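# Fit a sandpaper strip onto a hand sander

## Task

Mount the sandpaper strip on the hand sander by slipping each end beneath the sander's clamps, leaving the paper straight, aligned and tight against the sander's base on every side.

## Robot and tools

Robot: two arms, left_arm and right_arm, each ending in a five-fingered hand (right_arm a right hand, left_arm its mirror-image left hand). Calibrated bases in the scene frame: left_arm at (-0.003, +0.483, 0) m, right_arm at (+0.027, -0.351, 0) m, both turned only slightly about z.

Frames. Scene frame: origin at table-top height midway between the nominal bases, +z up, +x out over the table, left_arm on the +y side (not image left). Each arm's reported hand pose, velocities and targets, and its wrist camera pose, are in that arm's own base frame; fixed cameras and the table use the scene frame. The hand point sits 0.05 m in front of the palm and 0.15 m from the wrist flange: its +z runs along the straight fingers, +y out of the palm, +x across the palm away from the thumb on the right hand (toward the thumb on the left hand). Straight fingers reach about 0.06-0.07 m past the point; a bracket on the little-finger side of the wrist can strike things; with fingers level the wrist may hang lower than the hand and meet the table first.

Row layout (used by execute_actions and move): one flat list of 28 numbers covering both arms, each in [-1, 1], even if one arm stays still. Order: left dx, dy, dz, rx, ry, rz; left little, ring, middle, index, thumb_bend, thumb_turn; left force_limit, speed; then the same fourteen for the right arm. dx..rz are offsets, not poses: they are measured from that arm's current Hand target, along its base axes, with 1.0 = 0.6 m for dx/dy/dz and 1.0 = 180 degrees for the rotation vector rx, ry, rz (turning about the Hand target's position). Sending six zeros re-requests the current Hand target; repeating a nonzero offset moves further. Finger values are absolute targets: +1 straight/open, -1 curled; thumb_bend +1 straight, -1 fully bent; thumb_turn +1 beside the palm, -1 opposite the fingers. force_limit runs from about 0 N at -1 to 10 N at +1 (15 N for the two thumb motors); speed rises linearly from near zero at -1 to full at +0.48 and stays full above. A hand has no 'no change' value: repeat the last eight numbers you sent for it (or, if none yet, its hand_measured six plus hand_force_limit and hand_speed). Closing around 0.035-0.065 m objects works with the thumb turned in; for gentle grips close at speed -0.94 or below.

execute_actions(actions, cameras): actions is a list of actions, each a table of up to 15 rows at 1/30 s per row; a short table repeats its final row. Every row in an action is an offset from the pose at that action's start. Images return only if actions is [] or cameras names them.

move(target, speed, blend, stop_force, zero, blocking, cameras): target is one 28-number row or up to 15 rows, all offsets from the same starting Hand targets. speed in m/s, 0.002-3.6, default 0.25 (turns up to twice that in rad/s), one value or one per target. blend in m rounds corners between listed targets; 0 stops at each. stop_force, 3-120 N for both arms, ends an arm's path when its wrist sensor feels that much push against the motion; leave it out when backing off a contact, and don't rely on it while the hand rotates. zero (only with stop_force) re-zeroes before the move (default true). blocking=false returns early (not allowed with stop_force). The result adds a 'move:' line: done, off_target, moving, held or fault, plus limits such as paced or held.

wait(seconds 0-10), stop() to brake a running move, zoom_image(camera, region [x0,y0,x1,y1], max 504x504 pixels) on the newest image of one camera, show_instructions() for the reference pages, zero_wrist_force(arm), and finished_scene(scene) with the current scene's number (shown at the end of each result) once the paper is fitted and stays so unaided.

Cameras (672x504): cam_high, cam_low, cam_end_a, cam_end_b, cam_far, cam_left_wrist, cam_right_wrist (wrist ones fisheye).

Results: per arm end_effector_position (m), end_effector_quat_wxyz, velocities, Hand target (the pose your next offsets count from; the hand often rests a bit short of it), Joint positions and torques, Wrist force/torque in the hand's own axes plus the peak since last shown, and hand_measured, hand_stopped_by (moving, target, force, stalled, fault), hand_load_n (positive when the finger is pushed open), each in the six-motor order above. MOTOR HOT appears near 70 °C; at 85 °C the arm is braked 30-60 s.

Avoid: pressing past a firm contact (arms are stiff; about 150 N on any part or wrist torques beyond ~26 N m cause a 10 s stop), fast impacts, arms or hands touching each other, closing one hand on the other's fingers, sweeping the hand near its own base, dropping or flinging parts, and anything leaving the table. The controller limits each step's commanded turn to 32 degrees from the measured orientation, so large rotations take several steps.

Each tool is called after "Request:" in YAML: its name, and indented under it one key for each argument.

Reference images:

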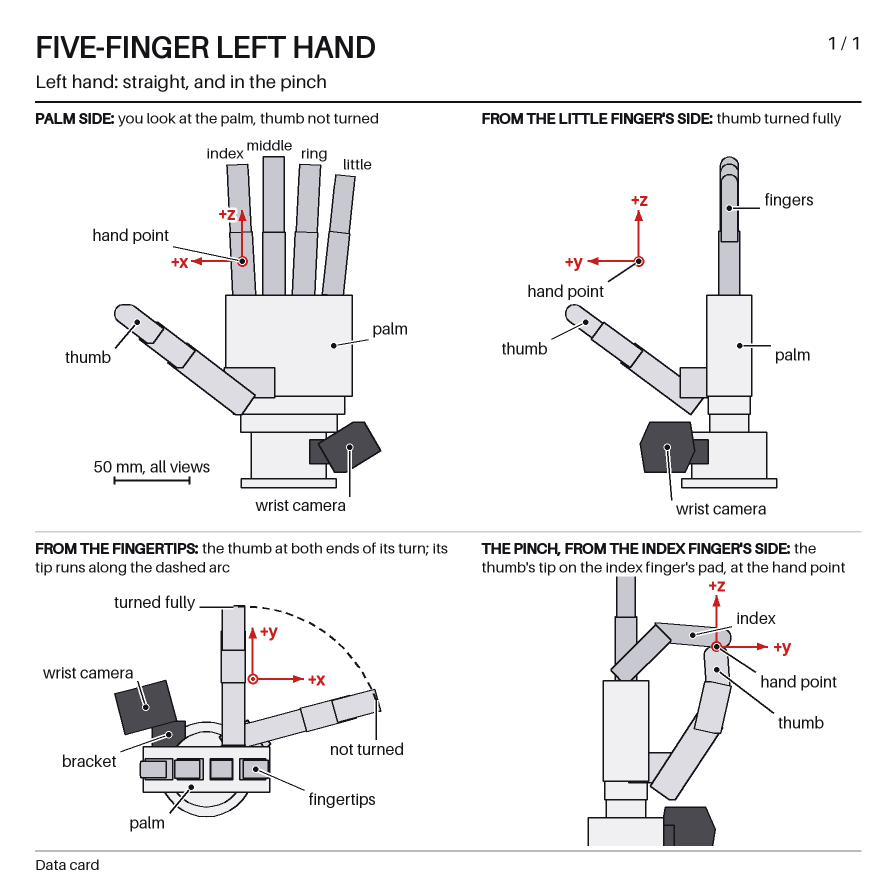

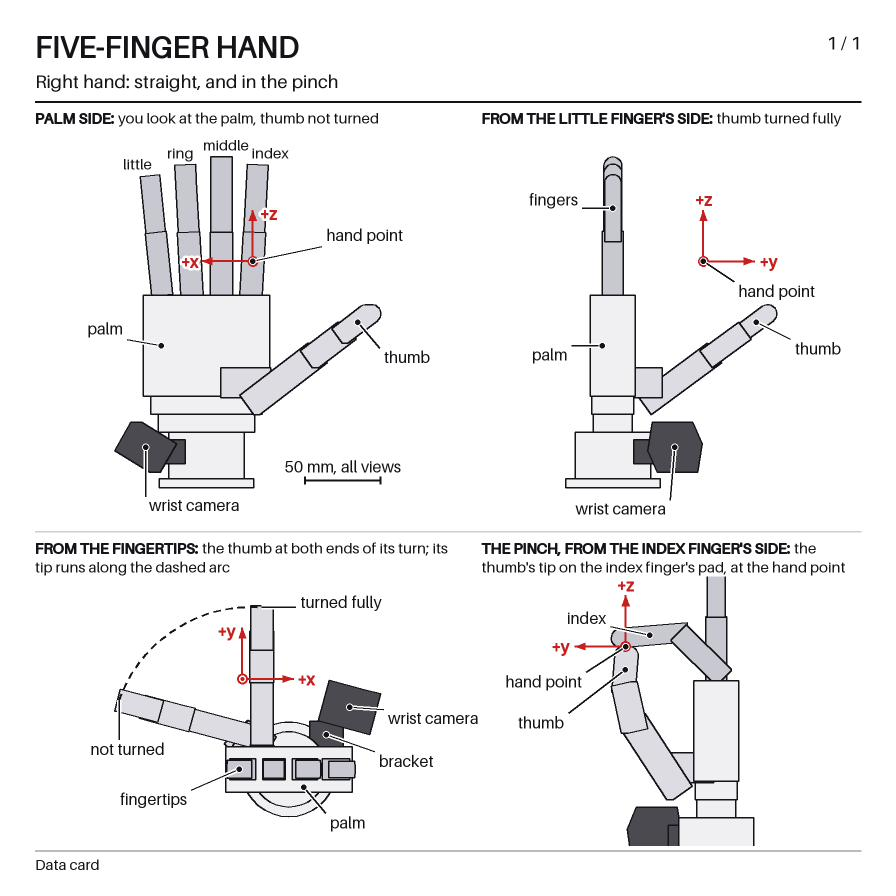

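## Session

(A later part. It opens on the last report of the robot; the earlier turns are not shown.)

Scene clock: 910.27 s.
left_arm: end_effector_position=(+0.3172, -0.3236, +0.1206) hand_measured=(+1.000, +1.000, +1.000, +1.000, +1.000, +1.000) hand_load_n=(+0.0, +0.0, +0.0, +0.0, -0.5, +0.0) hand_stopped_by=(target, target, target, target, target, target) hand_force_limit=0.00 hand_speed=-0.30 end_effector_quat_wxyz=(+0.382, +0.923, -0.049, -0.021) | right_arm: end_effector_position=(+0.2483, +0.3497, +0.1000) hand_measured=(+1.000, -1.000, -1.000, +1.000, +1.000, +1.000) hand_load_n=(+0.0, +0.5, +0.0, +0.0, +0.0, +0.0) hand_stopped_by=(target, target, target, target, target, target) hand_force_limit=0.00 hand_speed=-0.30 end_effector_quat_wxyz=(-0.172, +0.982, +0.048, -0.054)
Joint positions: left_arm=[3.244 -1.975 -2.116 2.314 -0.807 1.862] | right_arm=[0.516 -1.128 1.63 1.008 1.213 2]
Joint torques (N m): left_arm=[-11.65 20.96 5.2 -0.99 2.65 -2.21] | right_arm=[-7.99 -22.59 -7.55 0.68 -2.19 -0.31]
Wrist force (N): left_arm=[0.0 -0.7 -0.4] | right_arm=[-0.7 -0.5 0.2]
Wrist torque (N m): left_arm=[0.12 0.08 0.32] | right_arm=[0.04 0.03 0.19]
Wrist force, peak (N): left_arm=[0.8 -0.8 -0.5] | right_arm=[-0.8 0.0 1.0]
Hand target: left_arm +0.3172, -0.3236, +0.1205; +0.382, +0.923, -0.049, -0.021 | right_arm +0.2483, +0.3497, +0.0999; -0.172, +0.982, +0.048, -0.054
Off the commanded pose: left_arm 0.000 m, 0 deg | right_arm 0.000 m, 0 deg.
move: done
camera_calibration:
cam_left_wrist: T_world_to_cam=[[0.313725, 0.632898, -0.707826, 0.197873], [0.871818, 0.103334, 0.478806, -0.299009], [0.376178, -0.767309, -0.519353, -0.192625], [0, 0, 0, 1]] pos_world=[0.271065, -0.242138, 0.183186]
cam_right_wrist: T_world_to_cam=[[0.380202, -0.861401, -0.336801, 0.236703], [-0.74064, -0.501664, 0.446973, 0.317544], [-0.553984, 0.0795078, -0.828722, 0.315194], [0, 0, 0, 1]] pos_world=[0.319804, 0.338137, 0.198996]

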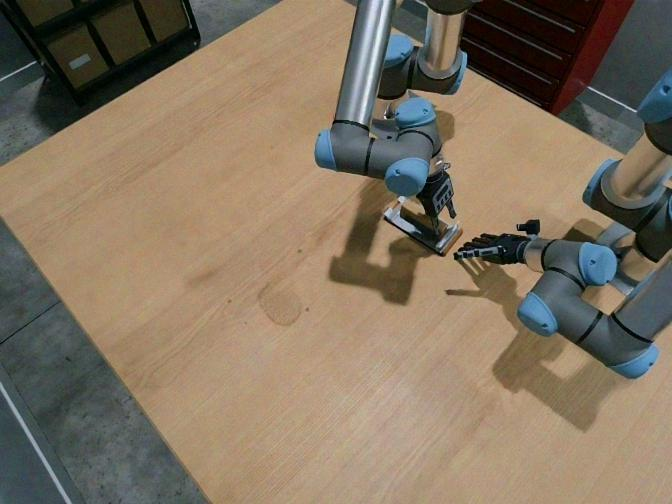

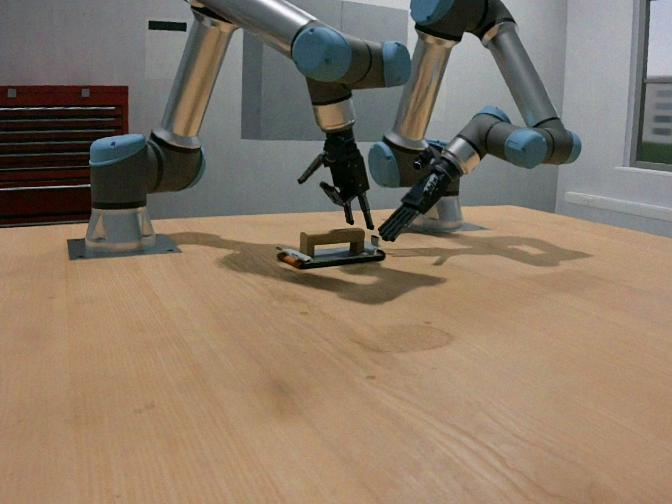

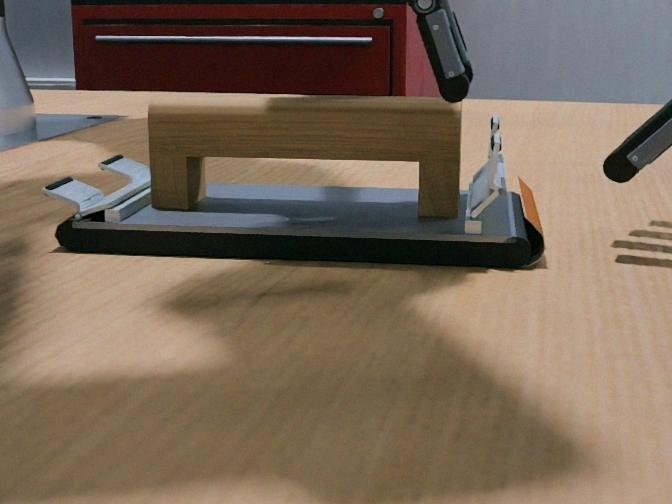

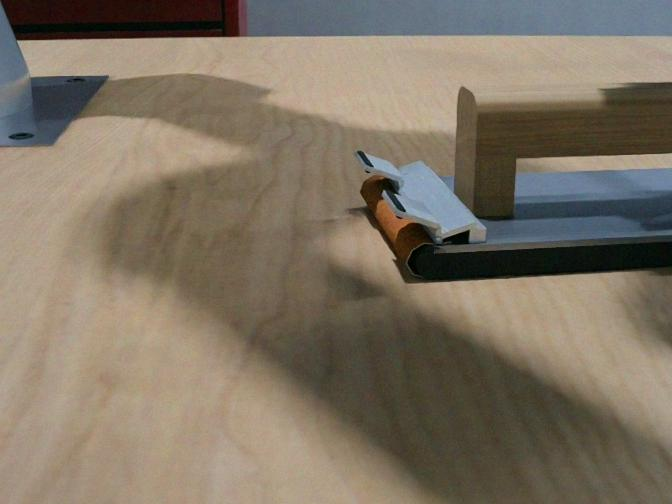

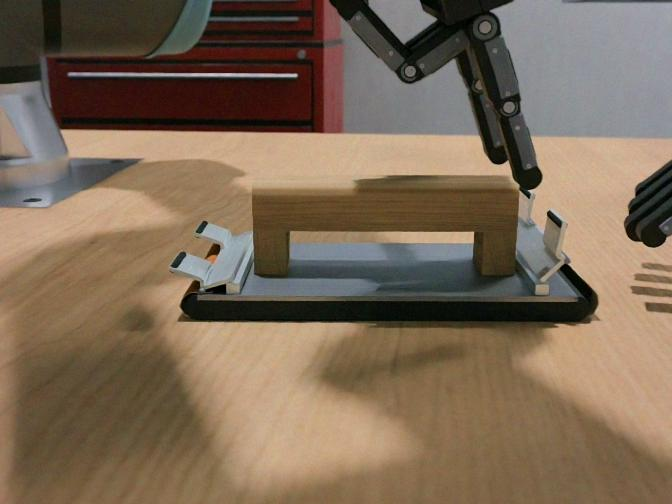

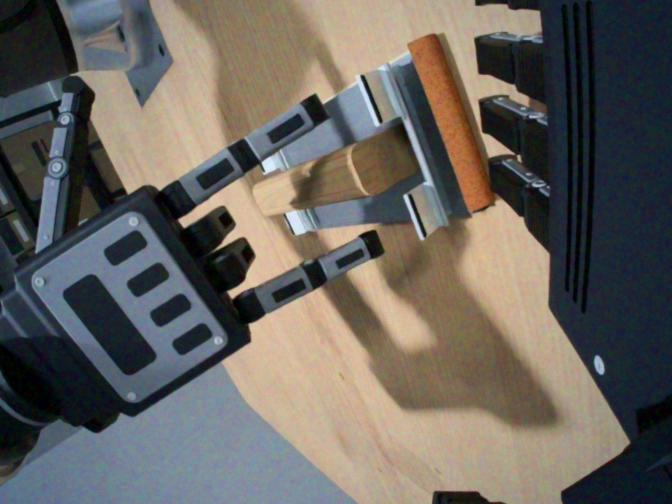

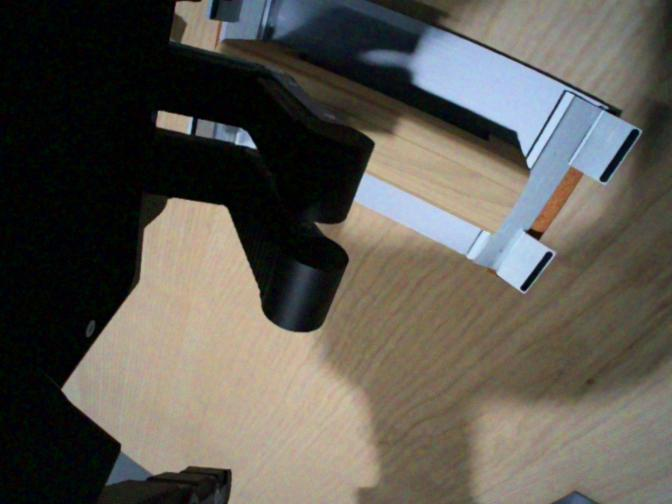

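Request:
move:
  target: [-0.0132,-0.0017,-0.0267,0,0,0,1,1,1,1,1,1,0,-0.3,-0.0062,-0.0005,-0.04,0,0,0,1,-1,-1,1,1,1,0,-0.3]
  speed: 0.06
  cameras: ["cam_end_a","cam_far","cam_left_wrist"]

Request:
zoom_image:
  camera: "cam_left_wrist"
  region: [290, 20, 560, 260]

Request:
zoom_image:
  camera: "cam_end_a"
  region: [400, 60, 672, 290]

Request:
zoom_image:
  camera: "cam_far"
  region: [420, 100, 672, 340]

Scene clock: 1002.00 s.
left_arm: end_effector_position=(+0.3093, -0.3246, +0.1046) hand_measured=(+1.000, +1.000, +1.000, +1.000, +1.000, +1.000) hand_load_n=(+0.0, +0.0, +0.0, +0.0, +0.0, +0.0) hand_stopped_by=(target, target, target, target, target, target) hand_force_limit=0.00 hand_speed=-0.30 end_effector_quat_wxyz=(+0.382, +0.923, -0.049, -0.021) | right_arm: end_effector_position=(+0.2446, +0.3494, +0.0760) hand_measured=(+1.000, -1.000, -1.000, +1.000, +1.000, +1.000) hand_load_n=(+0.0, +0.0, +0.0, +0.0, +0.0, +0.0) hand_stopped_by=(target, target, target, target, target, target) hand_force_limit=0.00 hand_speed=-0.30 end_effector_quat_wxyz=(-0.172, +0.982, +0.048, -0.054)
Joint positions: left_arm=[3.244 -1.999 -2.145 2.368 -0.807 1.861] | right_arm=[0.52 -1.105 1.665 0.949 1.214 2.004]
Joint torques (N m): left_arm=[-11.32 17.52 0.18 -0.85 2.69 -2.19] | right_arm=[6.53 -23.67 -6.04 0.32 0.87 2.8]
Wrist force (N): left_arm=[0.1 -0.4 -0.2] | right_arm=[-0.8 -0.2 0.6]
Wrist torque (N m): left_arm=[0.13 0.12 0.32] | right_arm=[0.07 0.06 0.04]
Wrist force, peak (N): left_arm=[0.2 -1.0 -0.4] | right_arm=[-1.1 -0.4 0.3]
Hand target: left_arm +0.3093, -0.3246, +0.1045; +0.382, +0.923, -0.049, -0.021 | right_arm +0.2446, +0.3494, +0.0759; -0.172, +0.982, +0.048, -0.054
Off the commanded pose: left_arm 0.000 m, 0 deg | right_arm 0.000 m, 0 deg.
move: done
camera_calibration:
cam_left_wrist: T_world_to_cam=[[0.313778, 0.632904, -0.707796, 0.189705], [0.871799, 0.103297, 0.47885, -0.284358], [0.376179, -0.767308, -0.519353, -0.198807], [0, 0, 0, 1]] pos_world=[0.263165, -0.243238, 0.167186]
Images, in order (width x height): cam_end_a 672x504, cam_far 672x504, cam_left_wrist 672x504.

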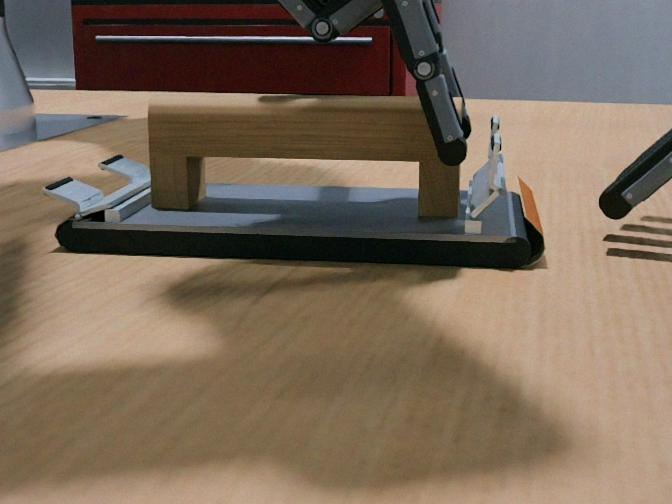

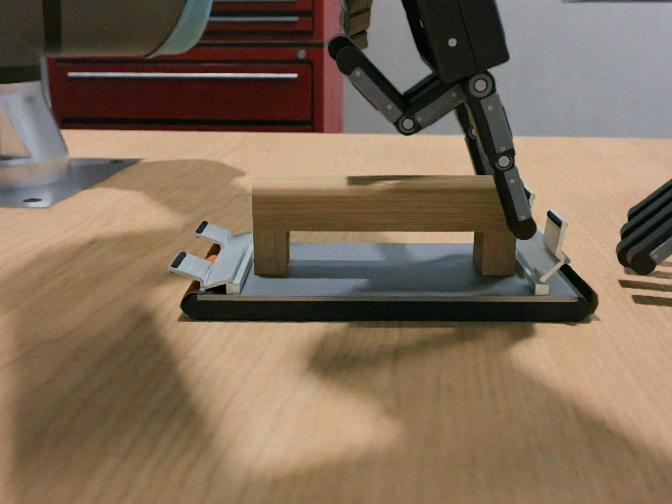

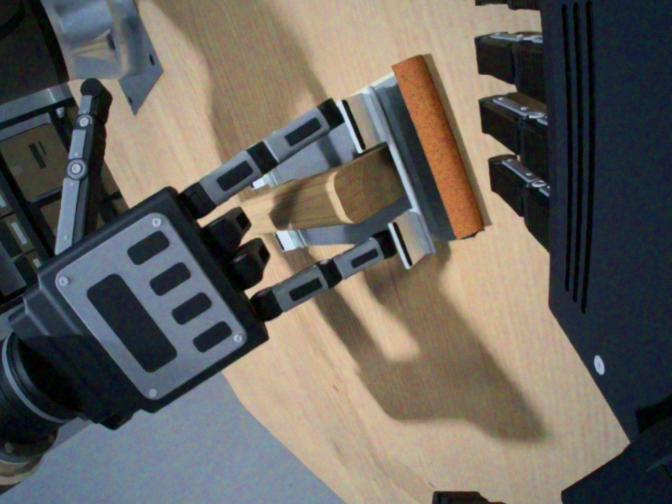

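Scaled by 1.867 from the camera's 672x504 image, which has a finer 960x720 frame.

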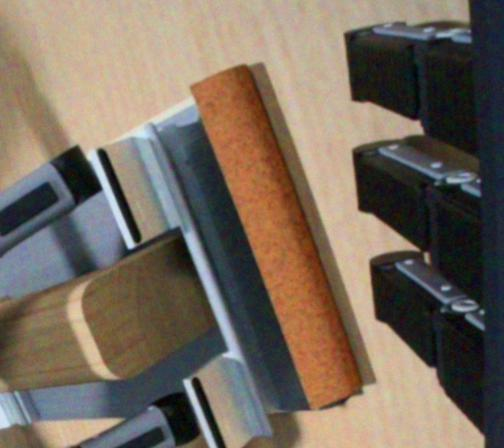

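Scaled by 1.853 from the camera's 672x504 image, which has a finer 960x720 frame.

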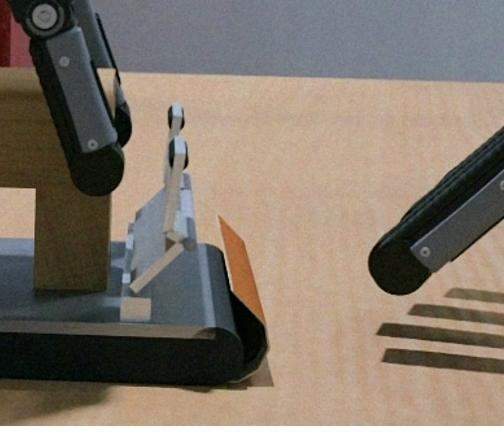

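Scaled by 2.000 from the camera's 672x504 image, which has a finer 960x720 frame.

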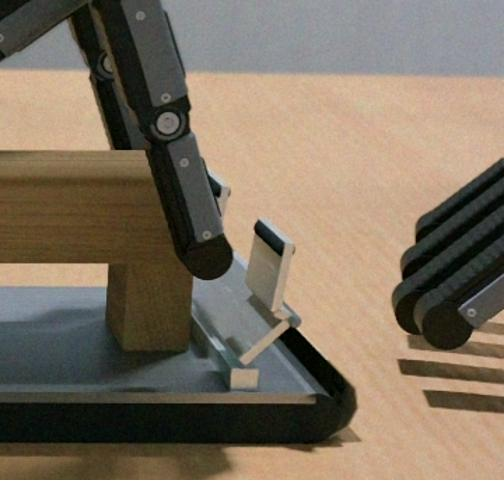

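Request:
move:
  target: [0.0067,-0.0512,0,0,0,0,1,1,1,1,1,1,0,-0.3,0,0,0,0,0,0,1,-1,-1,1,1,1,0,-0.3]
  speed: 0.03
  stop_force: 4
  cameras: ["cam_end_a","cam_far","cam_left_wrist"]

Request:
zoom_image:
  camera: "cam_left_wrist"
  region: [290, 20, 560, 260]

Request:
zoom_image:
  camera: "cam_end_a"
  region: [400, 60, 672, 290]

Request:
zoom_image:
  camera: "cam_far"
  region: [420, 100, 672, 340]

Scene clock: 1012.73 s.
left_arm: end_effector_position=(+0.3133, -0.3553, +0.1045) hand_measured=(+1.000, +1.000, +1.000, +1.000, +1.000, +1.000) hand_load_n=(+0.0, +0.0, +0.0, +0.0, -0.5, +0.0) hand_stopped_by=(target, target, target, target, target, target) hand_force_limit=0.00 hand_speed=-0.30 end_effector_quat_wxyz=(+0.382, +0.923, -0.049, -0.021) | right_arm: end_effector_position=(+0.2446, +0.3494, +0.0759) hand_measured=(+1.000, -1.000, -1.000, +1.000, +1.000, +1.000) hand_load_n=(+0.0, +0.0, +0.5, +0.0, +0.0, -0.5) hand_stopped_by=(target, target, target, target, target, target) hand_force_limit=0.00 hand_speed=-0.30 end_effector_quat_wxyz=(-0.172, +0.982, +0.048, -0.054)
Joint positions: left_arm=[3.14 -2.004 -2.091 2.419 -0.791 1.718] | right_arm=[0.52 -1.105 1.665 0.949 1.214 2.004]
Joint torques (N m): left_arm=[-11.68 19.83 19.17 -0.86 2.67 -2.24] | right_arm=[5.84 -24.67 -6.11 0.49 0.83 2.92]
Wrist force (N): left_arm=[0.2 -0.8 -0.3] | right_arm=[-0.6 -0.3 0.3]
Wrist torque (N m): left_arm=[0.13 0.08 0.36] | right_arm=[0.08 0.03 0.05]
Wrist force, peak (N): left_arm=[0.0 -1.2 -0.2] | right_arm=[-0.9 -0.5 0.7]
Hand target: left_arm +0.3133, -0.3553, +0.1045; +0.382, +0.923, -0.049, -0.021 | right_arm +0.2446, +0.3494, +0.0759; -0.172, +0.982, +0.048, -0.054
Off the commanded pose: left_arm 0.000 m, 0 deg | right_arm 0.000 m, 0 deg.
move: done
camera_calibration:
cam_left_wrist: T_world_to_cam=[[0.313725, 0.632898, -0.707826, 0.207826], [0.871818, 0.103334, 0.478806, -0.284614], [0.376178, -0.767309, -0.519353, -0.22392], [0, 0, 0, 1]] pos_world=[0.267165, -0.273938, 0.167086]
Images, in order (width x height): cam_end_a 672x504, cam_far 672x504, cam_left_wrist 672x504.

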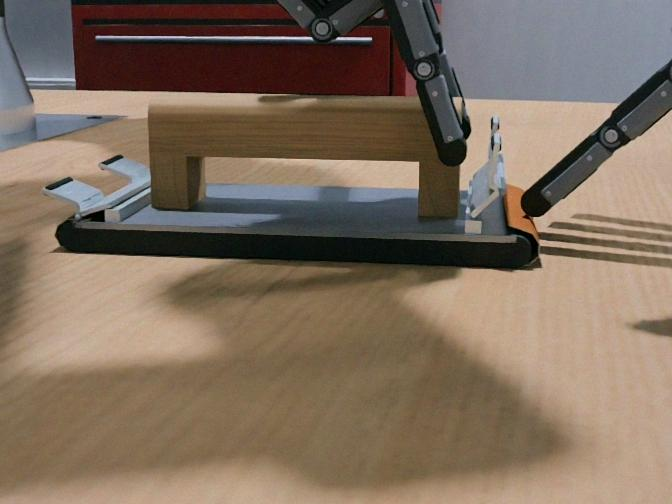

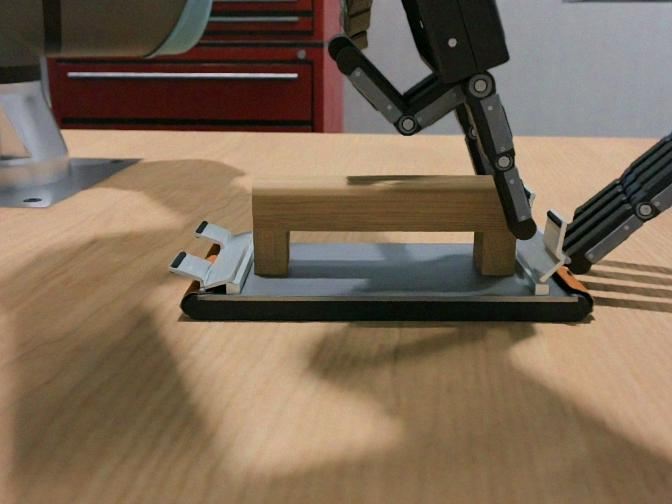

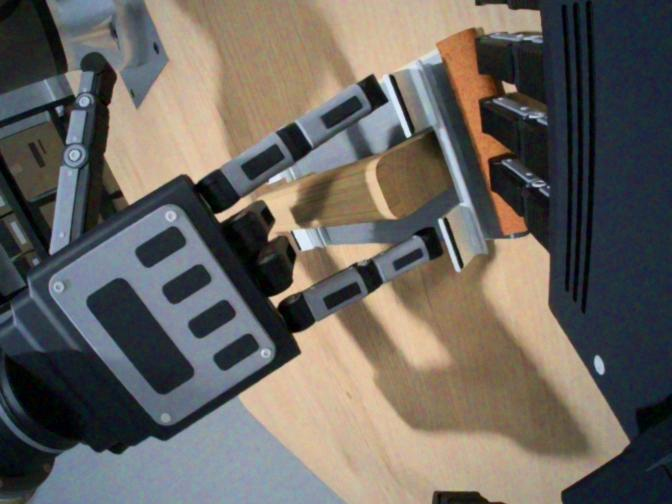

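Scaled by 1.867 from the camera's 672x504 image, which has a finer 960x720 frame.

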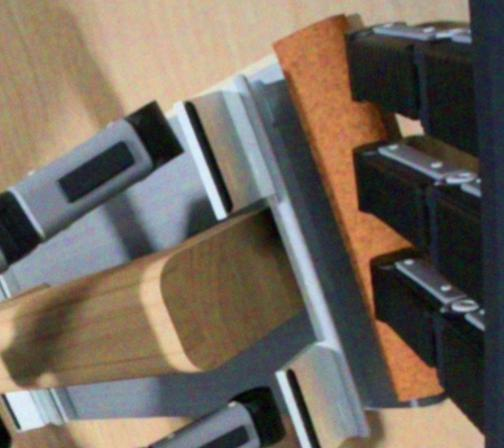

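Scaled by 1.853 from the camera's 672x504 image, which has a finer 960x720 frame.

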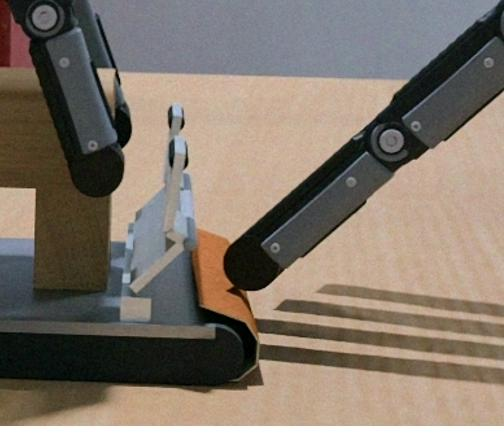

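Scaled by 2.000 from the camera's 672x504 image, which has a finer 960x720 frame.

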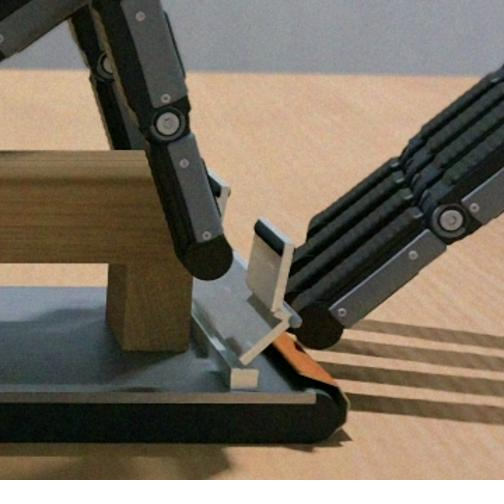

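Request:
move:
  target:
    - [-0.0026,0.0198,0.003,0,0,0,1,1,1,1,1,1,0,-0.3,0,0,0,0,0,0,1,-1,-1,1,1,1,0,-0.3]
    - [-0.0026,0.0198,-0.0075,0,0,0,1,1,1,1,1,1,0,-0.3,0,0,0,0,0,0,1,-1,-1,1,1,1,0,-0.3]
  speed: 0.05
  blend: [0.002,0]

Request:
move:
  target: [0.0029,-0.0221,0,0,0,0,1,1,1,1,1,1,0,-0.3,0,0,0,0,0,0,1,-1,-1,1,1,1,0,-0.3]
  speed: 0.015
  stop_force: 4
  cameras: ["cam_end_a","cam_far","cam_left_wrist"]

Request:
zoom_image:
  camera: "cam_left_wrist"
  region: [290, 20, 560, 260]

Request:
zoom_image:
  camera: "cam_end_a"
  region: [400, 60, 672, 290]

Request:
zoom_image:
  camera: "cam_far"
  region: [420, 100, 672, 340]

Scene clock: 1023.27 s.
left_arm: end_effector_position=(+0.3118, -0.3435, +0.1001) hand_measured=(+1.000, +1.000, +1.000, +1.000, +1.000, +1.000) hand_load_n=(+0.0, +0.0, +0.0, +0.0, +0.0, +0.0) hand_stopped_by=(target, target, target, target, target, target) hand_force_limit=0.00 hand_speed=-0.30 end_effector_quat_wxyz=(+0.382, +0.923, -0.049, -0.021) | right_arm: end_effector_position=(+0.2446, +0.3494, +0.0759) hand_measured=(+1.000, -1.000, -1.000, +1.000, +1.000, +1.000) hand_load_n=(+0.0, +0.0, +0.5, +0.0, +0.0, +0.0) hand_stopped_by=(target, target, target, target, target, target) hand_force_limit=0.00 hand_speed=-0.30 end_effector_quat_wxyz=(-0.172, +0.982, +0.048, -0.054)
Joint positions: left_arm=[3.179 -2.012 -2.114 2.412 -0.795 1.772] | right_arm=[0.52 -1.105 1.665 0.949 1.214 2.004]
Joint torques (N m): left_arm=[10.43 18.97 1.03 -0.64 -0.39 2.56] | right_arm=[5.46 -25.57 -5.74 0.55 0.84 2.65]
Wrist force (N): left_arm=[-0.2 -1.0 -0.2] | right_arm=[-0.6 -0.2 0.1]
Wrist torque (N m): left_arm=[0.08 0.16 0.26] | right_arm=[0.09 0.04 0.05]
Wrist force, peak (N): left_arm=[0.2 -1.1 0.1] | right_arm=[-1.1 -0.5 0.2]
Hand target: left_arm +0.3118, -0.3434, +0.1000; +0.382, +0.923, -0.049, -0.021 | right_arm +0.2446, +0.3494, +0.0759; -0.172, +0.982, +0.048, -0.054
Off the commanded pose: left_arm 0.000 m, 0 deg | right_arm 0.000 m, 0 deg.
move: done

Scene clock: 1025.10 s.
left_arm: end_effector_position=(+0.3135, -0.3567, +0.1000) hand_measured=(+1.000, +1.000, +1.000, +1.000, +1.000, +1.000) hand_load_n=(+0.0, +0.0, +0.0, +0.0, -0.5, +0.0) hand_stopped_by=(target, target, target, target, target, target) hand_force_limit=0.00 hand_speed=-0.30 end_effector_quat_wxyz=(+0.382, +0.923, -0.049, -0.021) | right_arm: end_effector_position=(+0.2446, +0.3494, +0.0759) hand_measured=(+1.000, -1.000, -1.000, +1.000, +1.000, +1.000) hand_load_n=(+0.0, +0.0, +0.0, +0.0, -0.5, +0.0) hand_stopped_by=(target, target, target, target, target, target) hand_force_limit=0.00 hand_speed=-0.30 end_effector_quat_wxyz=(-0.172, +0.982, +0.048, -0.054)
Joint positions: left_arm=[3.136 -2.015 -2.091 2.433 -0.79 1.712] | right_arm=[0.52 -1.105 1.665 0.949 1.214 2.004]
Joint torques (N m): left_arm=[-12.01 19.44 19.47 -0.56 3.01 -2.17] | right_arm=[5.46 -26.13 -6.26 0.62 0.8 2.75]
Wrist force (N): left_arm=[-0.6 -2.0 -2.8] | right_arm=[-0.7 -0.3 0.3]
Wrist torque (N m): left_arm=[0.33 0.00 0.32] | right_arm=[0.07 0.04 0.05]
Wrist force, peak (N): left_arm=[-1.1 -2.0 -3.5] | right_arm=[-1.0 -0.5 0.3]
Hand target: left_arm +0.3135, -0.3567, +0.1000; +0.382, +0.923, -0.049, -0.021 | right_arm +0.2446, +0.3494, +0.0759; -0.172, +0.982, +0.048, -0.054
Off the commanded pose: left_arm 0.000 m, 0 deg | right_arm 0.000 m, 0 deg.
move: done
camera_calibration:
cam_left_wrist: T_world_to_cam=[[0.313725, 0.632898, -0.707826, 0.205464], [0.871818, 0.103334, 0.478806, -0.282489], [0.376178, -0.767309, -0.519353, -0.227406], [0, 0, 0, 1]] pos_world=[0.267365, -0.275338, 0.162586]
Images, in order (width x height): cam_end_a 672x504, cam_far 672x504, cam_left_wrist 672x504.

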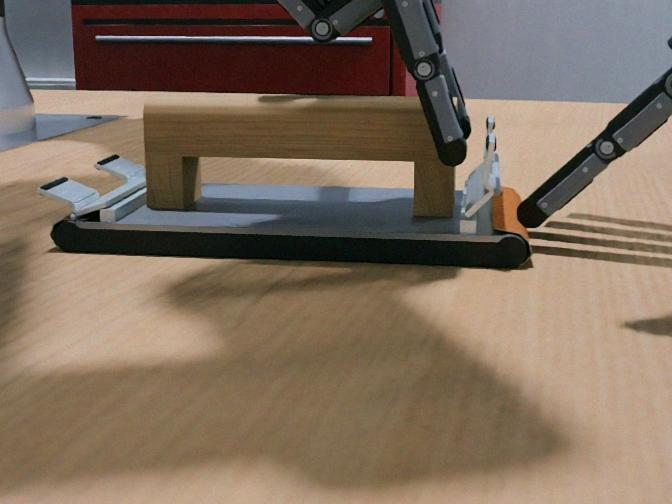

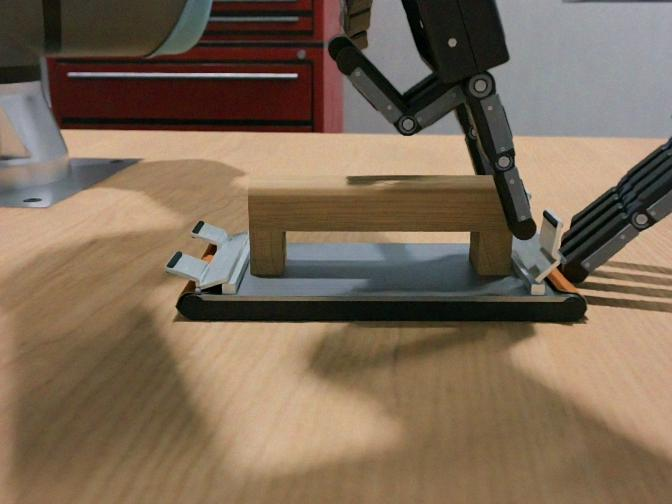

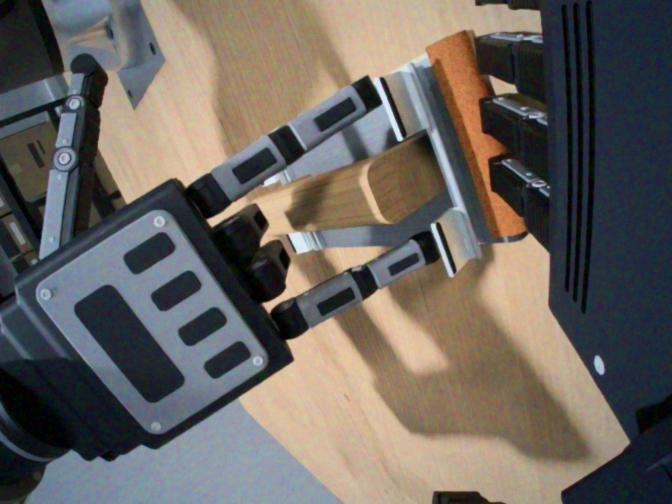

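Scaled by 1.867 from the camera's 672x504 image, which has a finer 960x720 frame.

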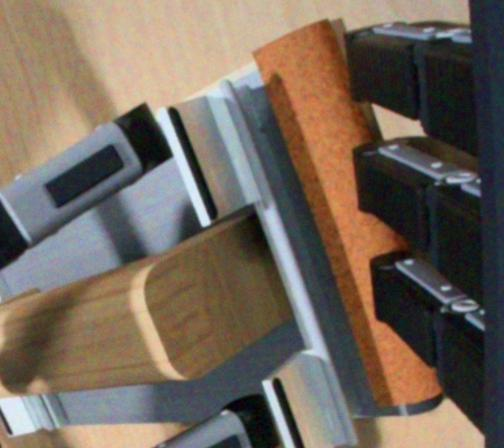

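Scaled by 1.853 from the camera's 672x504 image, which has a finer 960x720 frame.

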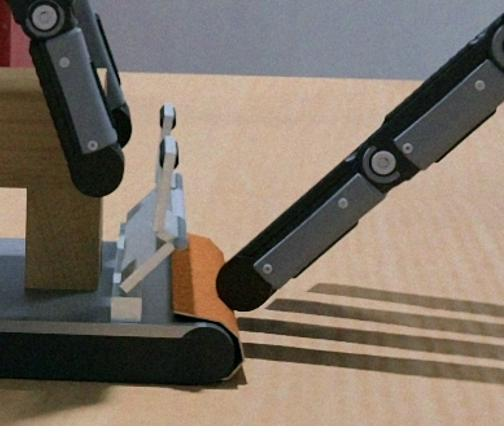

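Scaled by 2.000 from the camera's 672x504 image, which has a finer 960x720 frame.

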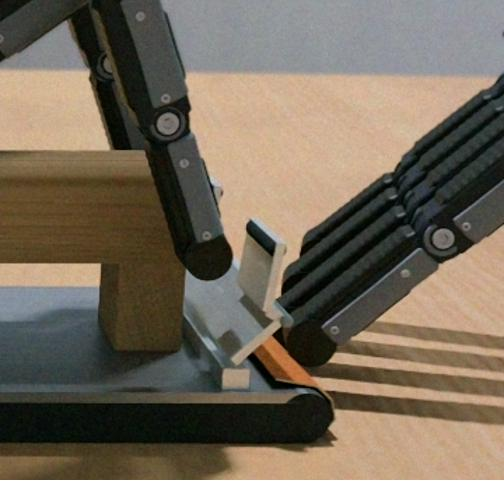

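Request:
move:
  target: [0.0083,0.001,0,0,0,0,1,1,1,1,1,1,0,-0.3,0,0,0,0,0,0,1,-1,-1,1,1,1,0,-0.3]
  speed: 0.015
  cameras: ["cam_end_a","cam_far","cam_left_wrist"]

Request:
zoom_image:
  camera: "cam_left_wrist"
  region: [290, 20, 560, 260]

Request:
zoom_image:
  camera: "cam_end_a"
  region: [400, 60, 672, 290]

Scene clock: 1043.47 s.
left_arm: end_effector_position=(+0.3184, -0.3561, +0.1000) hand_measured=(+1.000, +1.000, +1.000, +1.000, +1.000, +1.000) hand_load_n=(+0.0, +0.0, +0.0, +0.0, +0.0, +0.0) hand_stopped_by=(target, target, target, target, target, target) hand_force_limit=0.00 hand_speed=-0.30 end_effector_quat_wxyz=(+0.382, +0.923, -0.049, -0.021) | right_arm: end_effector_position=(+0.2446, +0.3494, +0.0759) hand_measured=(+1.000, -1.000, -1.000, +1.000, +1.000, +1.000) hand_load_n=(+0.0, +0.0, +0.5, +0.0, +0.0, +0.0) hand_stopped_by=(target, target, target, target, target, target) hand_force_limit=0.00 hand_speed=-0.30 end_effector_quat_wxyz=(-0.172, +0.982, +0.048, -0.054)
Joint positions: left_arm=[3.138 -2.022 -2.078 2.426 -0.79 1.714] | right_arm=[0.52 -1.105 1.665 0.949 1.214 2.004]
Joint torques (N m): left_arm=[9.82 18.92 19.68 -3.69 -0.26 2.25] | right_arm=[5.87 -26.75 -6.75 0.63 0.55 2.77]
Wrist force (N): left_arm=[-1.5 -1.0 -2.3] | right_arm=[-0.9 -0.1 0.3]
Wrist torque (N m): left_arm=[0.24 -0.05 0.19] | right_arm=[0.10 0.08 0.04]
Wrist force, peak (N): left_arm=[-1.0 -2.2 -3.5] | right_arm=[-1.1 -0.5 0.3]
Hand target: left_arm +0.3185, -0.3561, +0.1000; +0.382, +0.923, -0.049, -0.021 | right_arm +0.2446, +0.3494, +0.0759; -0.172, +0.982, +0.048, -0.054
Off the commanded pose: left_arm 0.000 m, 0 deg | right_arm 0.000 m, 0 deg.
move: done
camera_calibration:
cam_left_wrist: T_world_to_cam=[[0.313725, 0.632898, -0.707826, 0.203547], [0.871818, 0.103334, 0.478806, -0.286823], [0.376178, -0.767309, -0.519353, -0.228789], [0, 0, 0, 1]] pos_world=[0.272265, -0.274738, 0.162586]
Images, in order (width x height): cam_end_a 672x504, cam_far 672x504, cam_left_wrist 672x504.

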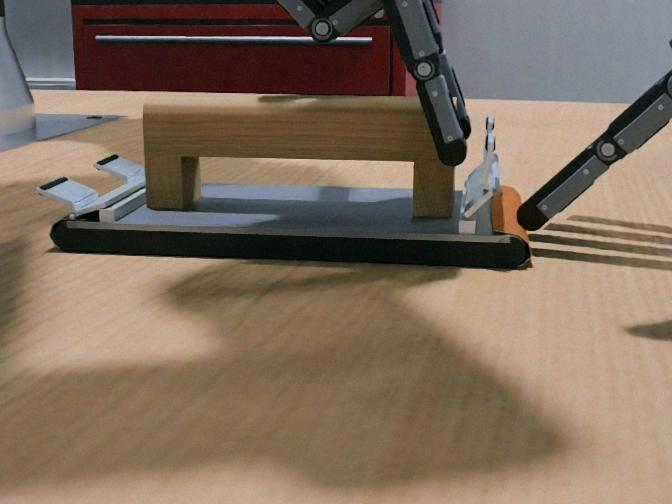

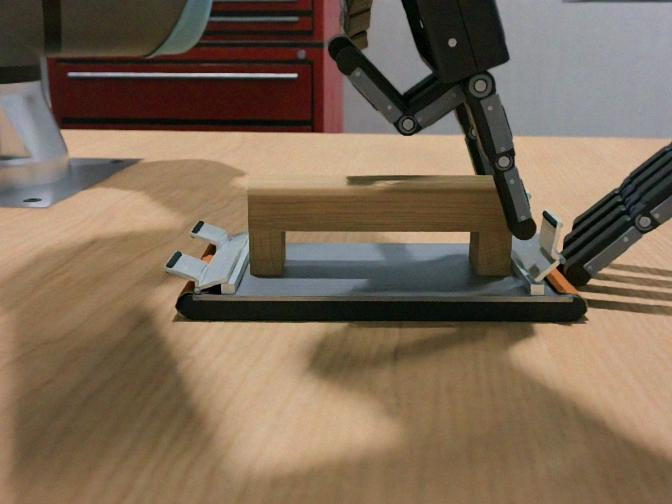

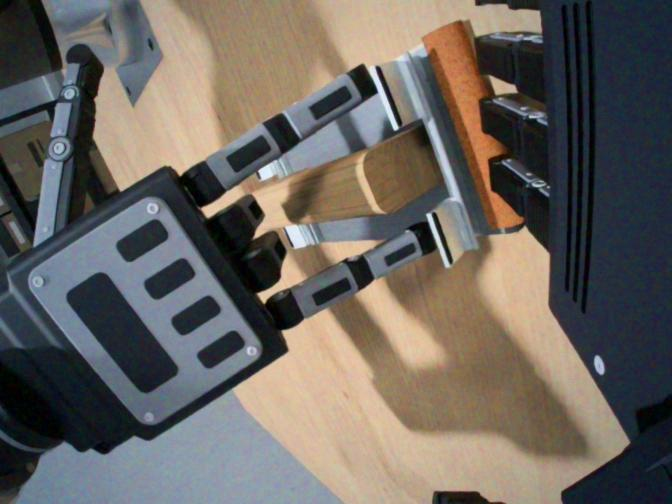

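Scaled by 1.867 from the camera's 672x504 image, which has a finer 960x720 frame.

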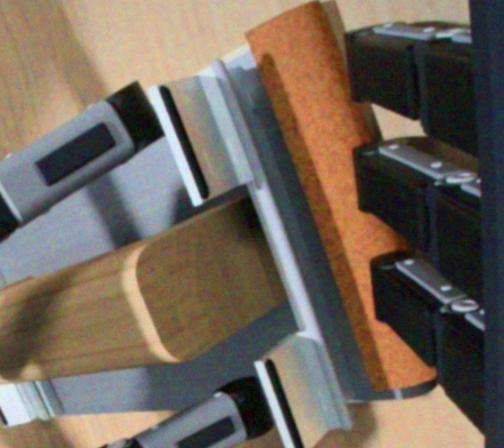

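Scaled by 1.853 from the camera's 672x504 image, which has a finer 960x720 frame.

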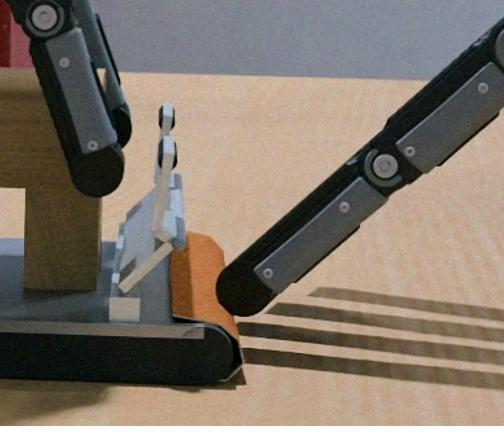

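Request:
move:
  target:
    - [0,0,0,0,0,0,1,1,1,1,1,1,0,-0.3,-0.0005,0.0066,0,0,0,0,1,-1,-1,1,1,1,0,-0.3]
    - [0,0,0,0,0,0,1,1,1,1,1,1,0,-0.3,-0.0018,0.0216,-0.0047,0,0,0,1,-1,-1,1,1,1,0,-0.3]
    - [0,0,0,0,0,0,1,1,1,1,1,1,0,-0.3,-0.0028,0.0341,-0.0152,0,0,0,1,-1,-1,1,1,1,0,-0.3]
  speed: 0.02
  blend: [0.002,0.003,0]
  stop_force: 15
  cameras: ["cam_end_a","cam_far","cam_left_wrist"]

Request:
zoom_image:
  camera: "cam_left_wrist"
  region: [290, 20, 560, 260]

Request:
zoom_image:
  camera: "cam_end_a"
  region: [400, 60, 672, 290]

Request:
zoom_image:
  camera: "cam_far"
  region: [420, 100, 672, 340]

Scene clock: 1055.03 s.
left_arm: end_effector_position=(+0.3185, -0.3561, +0.1000) hand_measured=(+1.000, +1.000, +1.000, +1.000, +1.000, +1.000) hand_load_n=(+0.0, +0.0, +0.0, +0.0, +0.0, +0.0) hand_stopped_by=(target, target, target, target, target, target) hand_force_limit=0.00 hand_speed=-0.30 end_effector_quat_wxyz=(+0.382, +0.923, -0.049, -0.021) | right_arm: end_effector_position=(+0.2429, +0.3699, +0.0668) hand_measured=(+1.000, -1.000, -1.000, +1.000, +1.000, +1.000) hand_load_n=(-0.5, +0.0, +0.0, +0.0, +0.0, -0.5) hand_stopped_by=(target, target, target, target, target, target) hand_force_limit=0.00 hand_speed=-0.30 end_effector_quat_wxyz=(-0.172, +0.982, +0.048, -0.054)
Joint positions: left_arm=[3.138 -2.022 -2.077 2.426 -0.79 1.714] | right_arm=[0.563 -1.067 1.626 0.933 1.217 2.049]
Joint torques (N m): left_arm=[-8.65 33.41 3.66 -0.77 2.78 1.48] | right_arm=[6.38 -24.8 -24.87 0.33 0.87 2.7]
Wrist force (N): left_arm=[-0.1 -1.1 -0.1] | right_arm=[-0.3 -0.6 0.0]
Wrist torque (N m): left_arm=[0.07 0.14 0.27] | right_arm=[0.01 0.00 0.05]
Wrist force, peak (N): left_arm=[0.0 -5.1 -1.8] | right_arm=[-0.8 5.9 -4.9]
Hand target: left_arm +0.3185, -0.3561, +0.1000; +0.382, +0.923, -0.049, -0.021 | right_arm +0.2429, +0.3699, +0.0668; -0.172, +0.982, +0.048, -0.054
Off the commanded pose: left_arm 0.000 m, 0 deg | right_arm 0.000 m, 0 deg.
move: done
camera_calibration:
cam_left_wrist: T_world_to_cam=[[0.313725, 0.632898, -0.707826, 0.203516], [0.871818, 0.103334, 0.478806, -0.28691], [0.376178, -0.767309, -0.519353, -0.228827], [0, 0, 0, 1]] pos_world=[0.272365, -0.274738, 0.162586]
Images, in order (width x height): cam_end_a 672x504, cam_far 672x504, cam_left_wrist 672x504.

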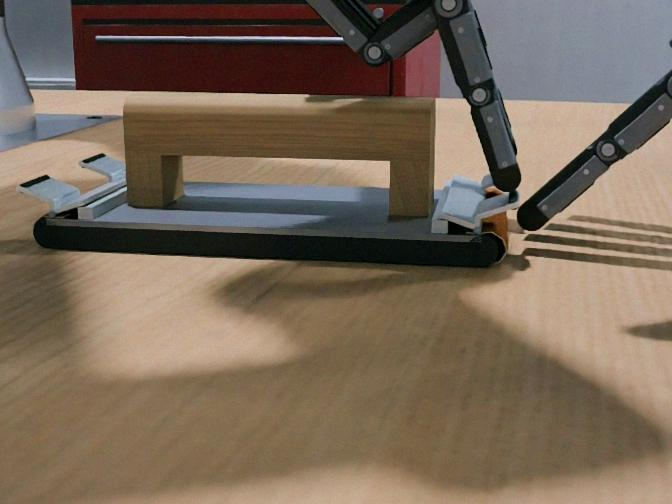

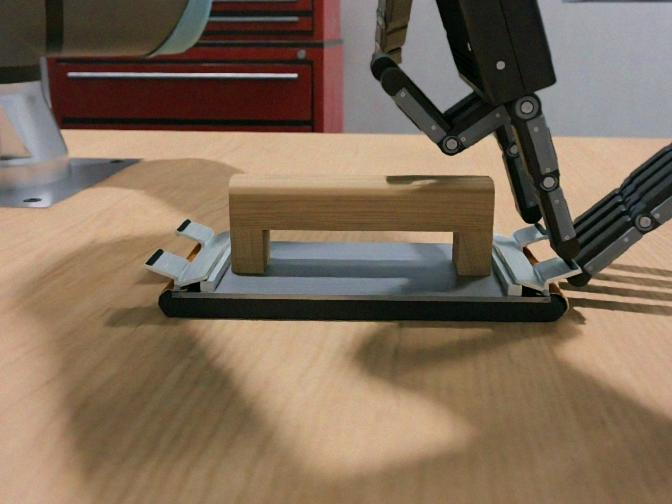

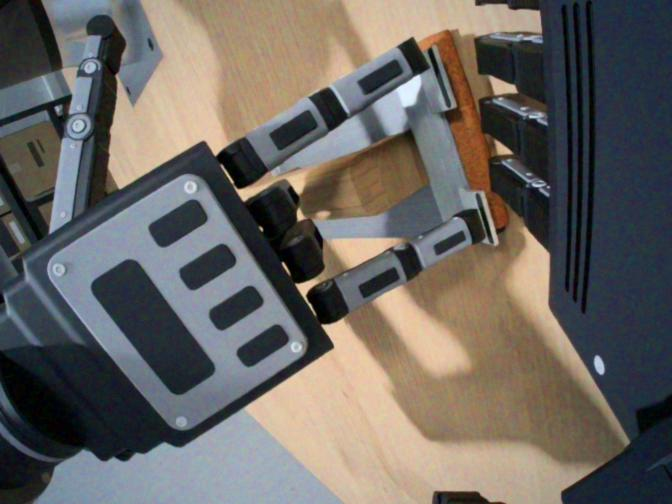

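Scaled by 1.867 from the camera's 672x504 image, which has a finer 960x720 frame.

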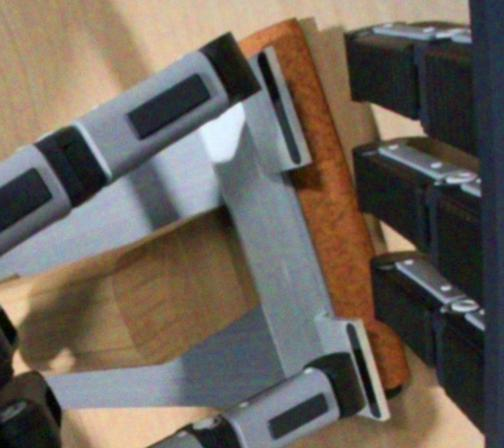

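Scaled by 1.853 from the camera's 672x504 image, which has a finer 960x720 frame.

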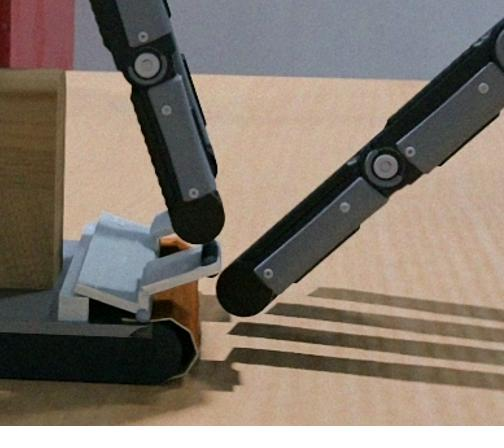

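Scaled by 2.000 from the camera's 672x504 image, which has a finer 960x720 frame.

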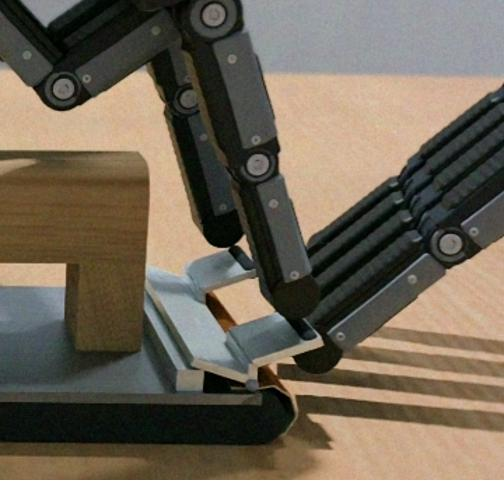

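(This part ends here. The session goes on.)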